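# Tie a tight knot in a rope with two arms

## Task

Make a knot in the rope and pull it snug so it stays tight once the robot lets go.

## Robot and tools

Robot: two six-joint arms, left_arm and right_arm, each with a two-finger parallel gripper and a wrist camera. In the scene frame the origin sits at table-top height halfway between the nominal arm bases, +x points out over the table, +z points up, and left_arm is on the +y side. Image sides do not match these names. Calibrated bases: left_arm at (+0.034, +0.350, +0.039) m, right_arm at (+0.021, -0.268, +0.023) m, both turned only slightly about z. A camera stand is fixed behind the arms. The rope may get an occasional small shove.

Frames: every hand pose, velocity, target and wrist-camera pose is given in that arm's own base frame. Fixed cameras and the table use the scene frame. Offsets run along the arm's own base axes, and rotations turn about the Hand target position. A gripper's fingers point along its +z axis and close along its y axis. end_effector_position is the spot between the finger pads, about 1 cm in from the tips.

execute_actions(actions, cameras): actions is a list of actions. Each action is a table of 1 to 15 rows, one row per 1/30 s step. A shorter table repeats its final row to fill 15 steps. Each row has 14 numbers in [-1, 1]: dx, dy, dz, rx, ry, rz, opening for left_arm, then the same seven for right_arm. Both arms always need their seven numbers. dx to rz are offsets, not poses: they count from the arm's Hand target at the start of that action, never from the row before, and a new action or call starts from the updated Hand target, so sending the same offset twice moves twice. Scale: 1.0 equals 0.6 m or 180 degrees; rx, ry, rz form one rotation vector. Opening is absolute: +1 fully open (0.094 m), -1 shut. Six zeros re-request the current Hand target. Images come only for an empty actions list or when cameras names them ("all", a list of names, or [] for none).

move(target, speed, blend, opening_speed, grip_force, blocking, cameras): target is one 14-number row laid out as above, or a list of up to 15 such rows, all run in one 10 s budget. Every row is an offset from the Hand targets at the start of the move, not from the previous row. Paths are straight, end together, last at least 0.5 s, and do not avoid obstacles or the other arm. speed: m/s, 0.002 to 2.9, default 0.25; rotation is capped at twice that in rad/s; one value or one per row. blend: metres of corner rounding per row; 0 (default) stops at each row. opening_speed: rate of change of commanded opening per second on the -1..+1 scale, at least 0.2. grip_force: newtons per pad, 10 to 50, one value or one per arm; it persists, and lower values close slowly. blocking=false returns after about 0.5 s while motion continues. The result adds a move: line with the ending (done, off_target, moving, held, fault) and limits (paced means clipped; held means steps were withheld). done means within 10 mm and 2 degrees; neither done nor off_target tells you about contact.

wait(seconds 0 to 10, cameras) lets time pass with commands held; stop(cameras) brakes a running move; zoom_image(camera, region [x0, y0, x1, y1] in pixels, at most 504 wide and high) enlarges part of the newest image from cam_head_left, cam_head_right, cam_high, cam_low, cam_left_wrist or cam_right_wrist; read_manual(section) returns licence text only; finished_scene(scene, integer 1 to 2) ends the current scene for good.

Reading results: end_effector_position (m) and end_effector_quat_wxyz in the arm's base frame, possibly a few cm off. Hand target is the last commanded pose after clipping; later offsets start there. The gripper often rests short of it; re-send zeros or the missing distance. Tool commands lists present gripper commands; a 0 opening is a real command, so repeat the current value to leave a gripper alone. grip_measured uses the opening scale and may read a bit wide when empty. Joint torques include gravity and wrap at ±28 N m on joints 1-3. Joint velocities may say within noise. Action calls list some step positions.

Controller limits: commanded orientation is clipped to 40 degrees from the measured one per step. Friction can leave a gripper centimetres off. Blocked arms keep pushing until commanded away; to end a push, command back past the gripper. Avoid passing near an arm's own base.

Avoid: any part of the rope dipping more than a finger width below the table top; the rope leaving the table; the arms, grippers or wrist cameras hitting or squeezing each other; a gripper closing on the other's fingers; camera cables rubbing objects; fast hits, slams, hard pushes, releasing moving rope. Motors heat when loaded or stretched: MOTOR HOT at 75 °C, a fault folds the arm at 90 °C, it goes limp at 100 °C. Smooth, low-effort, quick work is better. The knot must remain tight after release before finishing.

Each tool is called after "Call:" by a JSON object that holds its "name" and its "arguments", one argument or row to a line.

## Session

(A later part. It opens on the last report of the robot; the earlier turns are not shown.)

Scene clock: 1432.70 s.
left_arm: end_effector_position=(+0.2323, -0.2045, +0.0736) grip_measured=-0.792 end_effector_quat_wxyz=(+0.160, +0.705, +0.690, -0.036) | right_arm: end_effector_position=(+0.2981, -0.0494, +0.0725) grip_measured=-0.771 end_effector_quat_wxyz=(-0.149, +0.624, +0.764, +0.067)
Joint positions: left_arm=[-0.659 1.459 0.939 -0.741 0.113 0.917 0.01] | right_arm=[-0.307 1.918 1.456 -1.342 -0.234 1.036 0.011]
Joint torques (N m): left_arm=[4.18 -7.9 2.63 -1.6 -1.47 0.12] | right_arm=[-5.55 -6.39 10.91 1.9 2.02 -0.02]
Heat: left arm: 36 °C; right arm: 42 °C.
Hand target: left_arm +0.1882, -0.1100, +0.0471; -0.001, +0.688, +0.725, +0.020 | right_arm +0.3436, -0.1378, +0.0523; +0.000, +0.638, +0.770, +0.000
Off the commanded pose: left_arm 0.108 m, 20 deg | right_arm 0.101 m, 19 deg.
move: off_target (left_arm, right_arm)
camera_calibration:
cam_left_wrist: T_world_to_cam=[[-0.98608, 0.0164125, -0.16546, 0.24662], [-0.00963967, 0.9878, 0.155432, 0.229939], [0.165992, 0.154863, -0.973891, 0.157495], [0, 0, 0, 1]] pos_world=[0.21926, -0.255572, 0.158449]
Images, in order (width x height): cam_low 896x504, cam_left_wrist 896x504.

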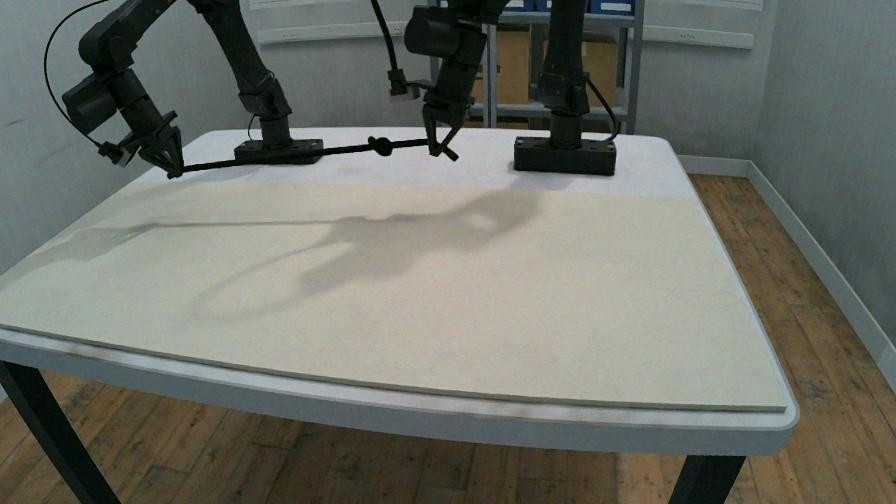

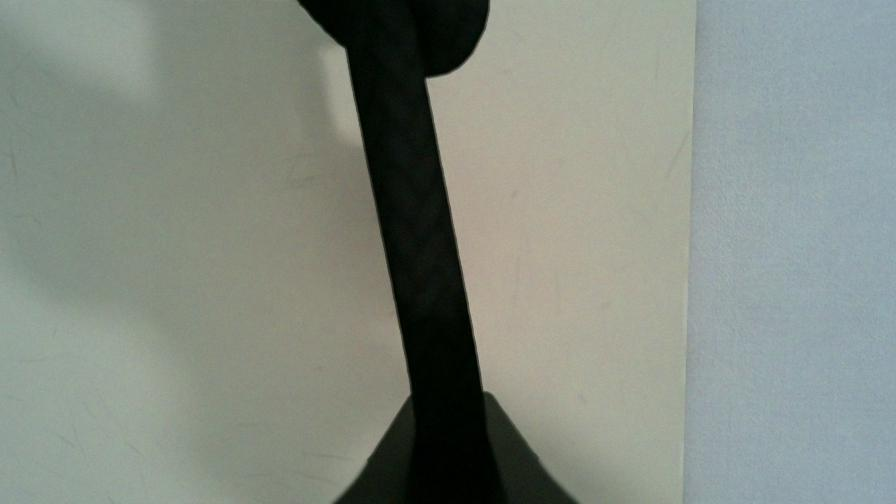

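Call:
{"name": "move", "arguments": {
  "target": [
    [0.065, -0.175, 0.0, 0, 0, 0, -1, -0.06, 0.165, 0.0, 0, 0, 0, -1],
    [0.065, -0.19, -0.13, 0, 0, 0, -1, -0.06, 0.175, -0.115, 0, 0, 0, -1]
  ],
  "speed": [0.07,0.1],
  "cameras": ["cam_low","cam_left_wrist","cam_right_wrist"]
}}

Call:
{"name": "zoom_image", "arguments": {
  "camera": "cam_low",
  "region": [330, 130, 490, 230]
}}

Scene clock: 1443.30 s.
left_arm: end_effector_position=(+0.2259, -0.2209, -0.0204) grip_measured=-0.792 end_effector_quat_wxyz=(-0.009, +0.687, +0.726, +0.018) | right_arm: end_effector_position=(+0.3084, -0.0329, -0.0057) grip_measured=-0.771 end_effector_quat_wxyz=(-0.003, +0.638, +0.770, +0.007)
Joint positions: left_arm=[-0.798 1.915 1.1 -0.775 -0.036 0.718 0.01] | right_arm=[-0.118 1.847 1.076 -0.796 -0.015 1.267 0.011]
Joint torques (N m): left_arm=[-0.43 -7.97 4.1 0.84 -0.08 -0.02] | right_arm=[0.62 -5.91 4.27 0.91 0.12 0.11]
Heat: left arm: 36 °C; right arm: 42 °C.
Hand target: left_arm +0.2270, -0.2239, -0.0310; -0.001, +0.688, +0.725, +0.020 | right_arm +0.3077, -0.0328, -0.0167; +0.000, +0.638, +0.770, +0.000
Off the commanded pose: left_arm 0.011 m, 1 deg | right_arm 0.011 m, 1 deg.
move: off_target (left_arm, right_arm)
camera_calibration:
cam_left_wrist: T_world_to_cam=[[-0.999178, -0.0404815, 0.00216225, 0.218804], [-0.0350811, 0.89015, 0.454315, 0.250983], [-0.0203161, 0.453866, -0.890838, 0.179422], [0, 0, 0, 1]] pos_world=[0.231074, -0.295988, 0.045338]
cam_right_wrist: T_world_to_cam=[[-0.982179, -0.18787, -0.00546982, 0.297713], [-0.175244, 0.904875, 0.387931, 0.12718], [-0.0679312, 0.381976, -0.921672, 0.113619], [0, 0, 0, 1]] pos_world=[0.322413, -0.10255, 0.0570108]
Images, in order (width x height): cam_low 896x504, cam_left_wrist 896x504, cam_right_wrist 896x504.

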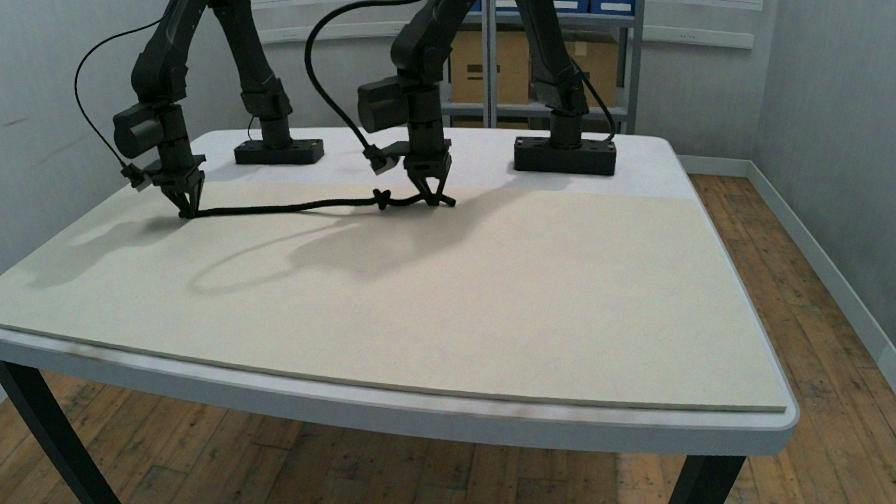

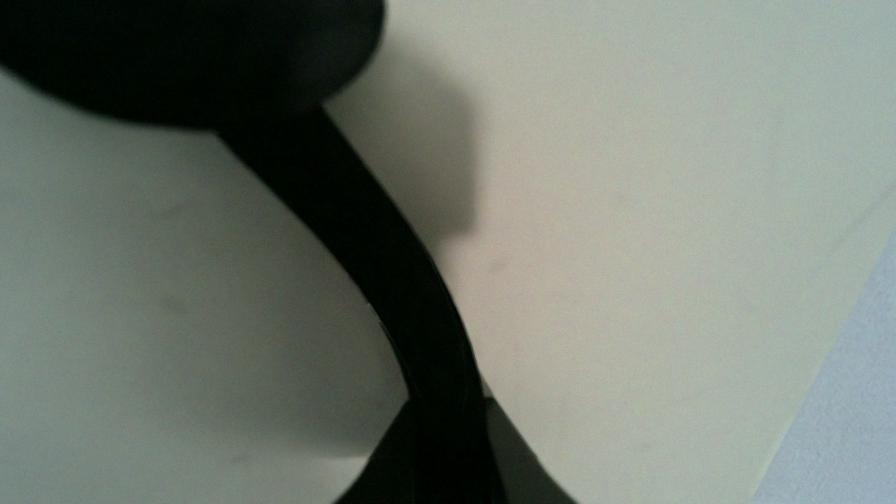

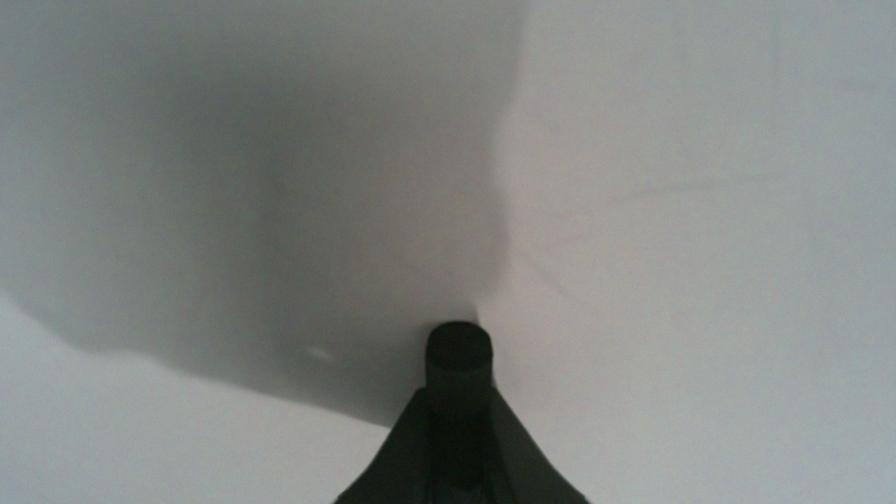

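Scaled by 3.150.

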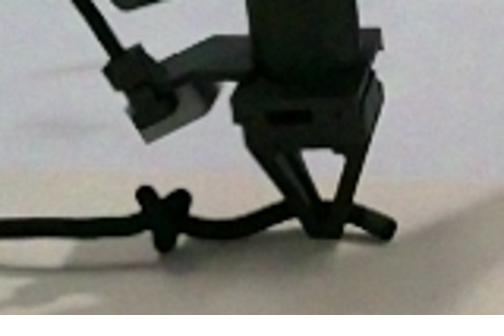

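Call:
{"name": "move", "arguments": {
  "target": [
    [0, 0, 0, 0, 0, 0, -0.4, 0, 0, 0, 0, 0, 0, -0.4],
    [0, 0, 0.16, 0, 0, 0, -0.4, 0, 0, 0.16, 0, 0, 0, -0.4]
  ],
  "opening_speed": 0.7,
  "speed": 0.12,
  "cameras": ["cam_low","cam_high","cam_left_wrist"]
}}

Call:
{"name": "zoom_image", "arguments": {
  "camera": "cam_low",
  "region": [330, 130, 490, 230]
}}

Scene clock: 1452.13 s.
left_arm: end_effector_position=(+0.2249, -0.2179, +0.0532) grip_measured=-0.402 end_effector_quat_wxyz=(-0.015, +0.687, +0.726, +0.022) | right_arm: end_effector_position=(+0.3031, -0.0321, +0.0663) grip_measured=-0.403 end_effector_quat_wxyz=(-0.016, +0.638, +0.770, -0.002)
Joint positions: left_arm=[-0.798 1.798 1.267 -1.071 -0.043 0.718 0.028] | right_arm=[-0.117 1.752 1.265 -1.113 -0.013 1.268 0.028]
Joint torques (N m): left_arm=[-0.4 -10.62 8.58 0.09 0 -0.02] | right_arm=[0.54 -8.68 8.4 0.19 0.11 0.1]
Heat: left arm: 36 °C; right arm: 42 °C.
Hand target: left_arm +0.2270, -0.2239, +0.0650; -0.001, +0.688, +0.725, +0.020 | right_arm +0.3077, -0.0327, +0.0794; +0.000, +0.638, +0.770, +0.000
Off the commanded pose: left_arm 0.013 m, 2 deg | right_arm 0.014 m, 2 deg.
move: off_target (left_arm, right_arm)
camera_calibration:
cam_left_wrist: T_world_to_cam=[[-0.99916, -0.0407138, 0.00462859, 0.217674], [-0.0338436, 0.883642, 0.466939, 0.212491], [-0.0231009, 0.46639, -0.884278, 0.2466], [0, 0, 0, 1]] pos_world=[0.23038, -0.293915, 0.117835]
Images, in order (width x height): cam_high 896x504, cam_low 896x504, cam_left_wrist 896x504.

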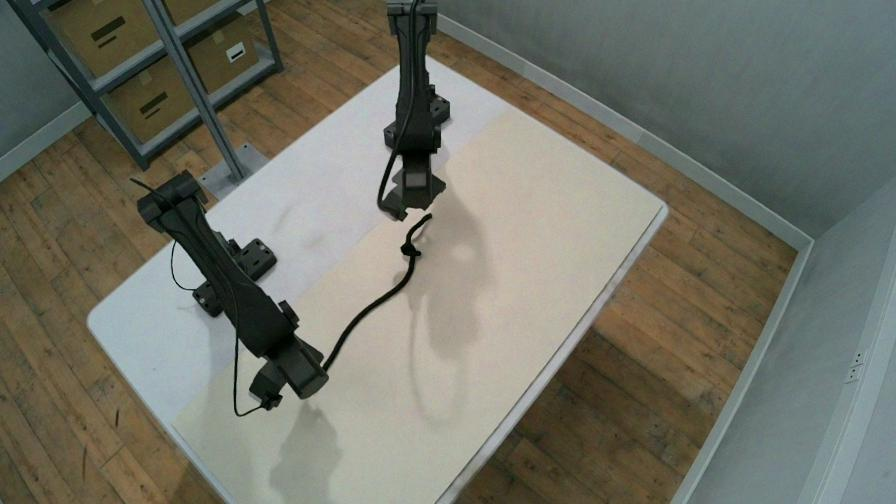

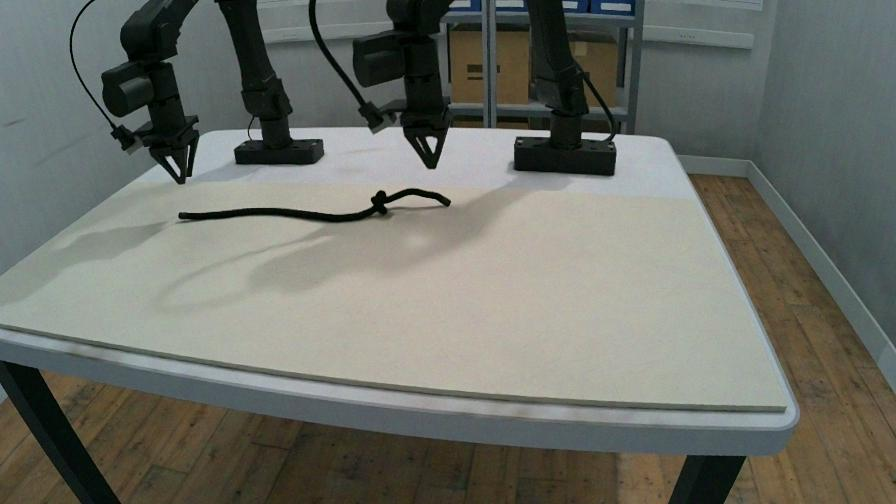

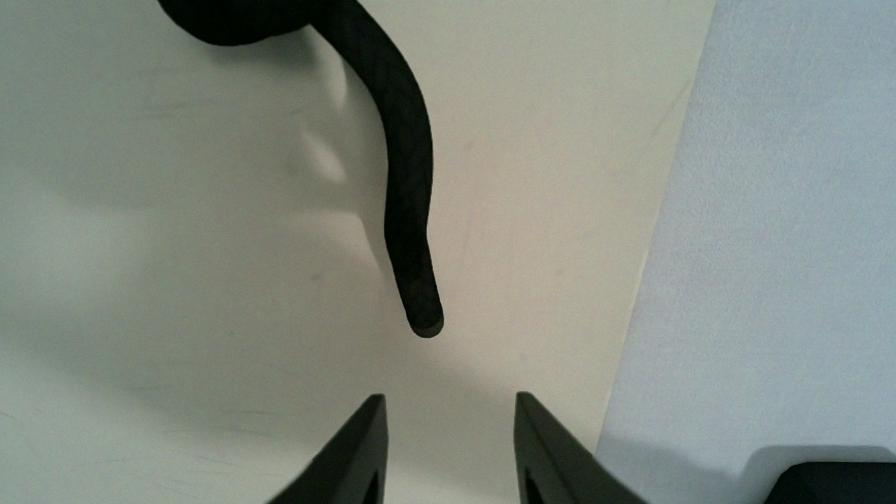

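Scaled by 3.150.

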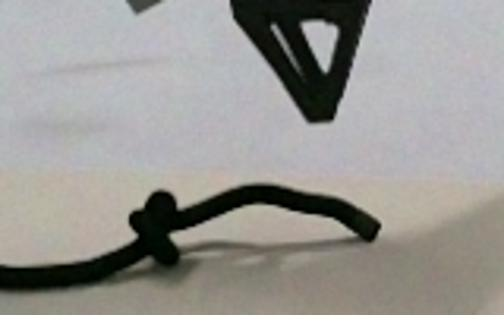

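Call:
{"name": "zoom_image", "arguments": {
  "camera": "cam_high",
  "region": [380, 200, 450, 280]
}}

Scaled by 6.300.

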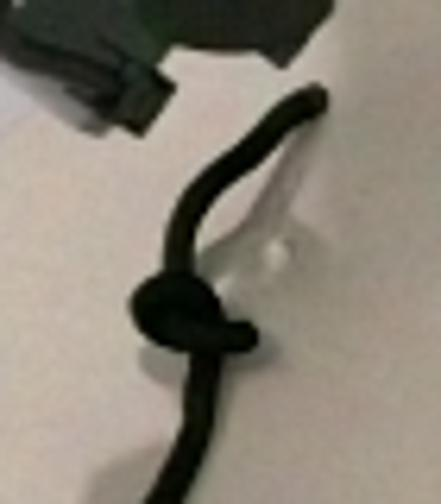

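Tight overhand knot, and both arms are clear of the rope.

Call:
{"name": "finished_scene", "arguments": {
  "scene": 2
}}

The scene is finished: the task was done.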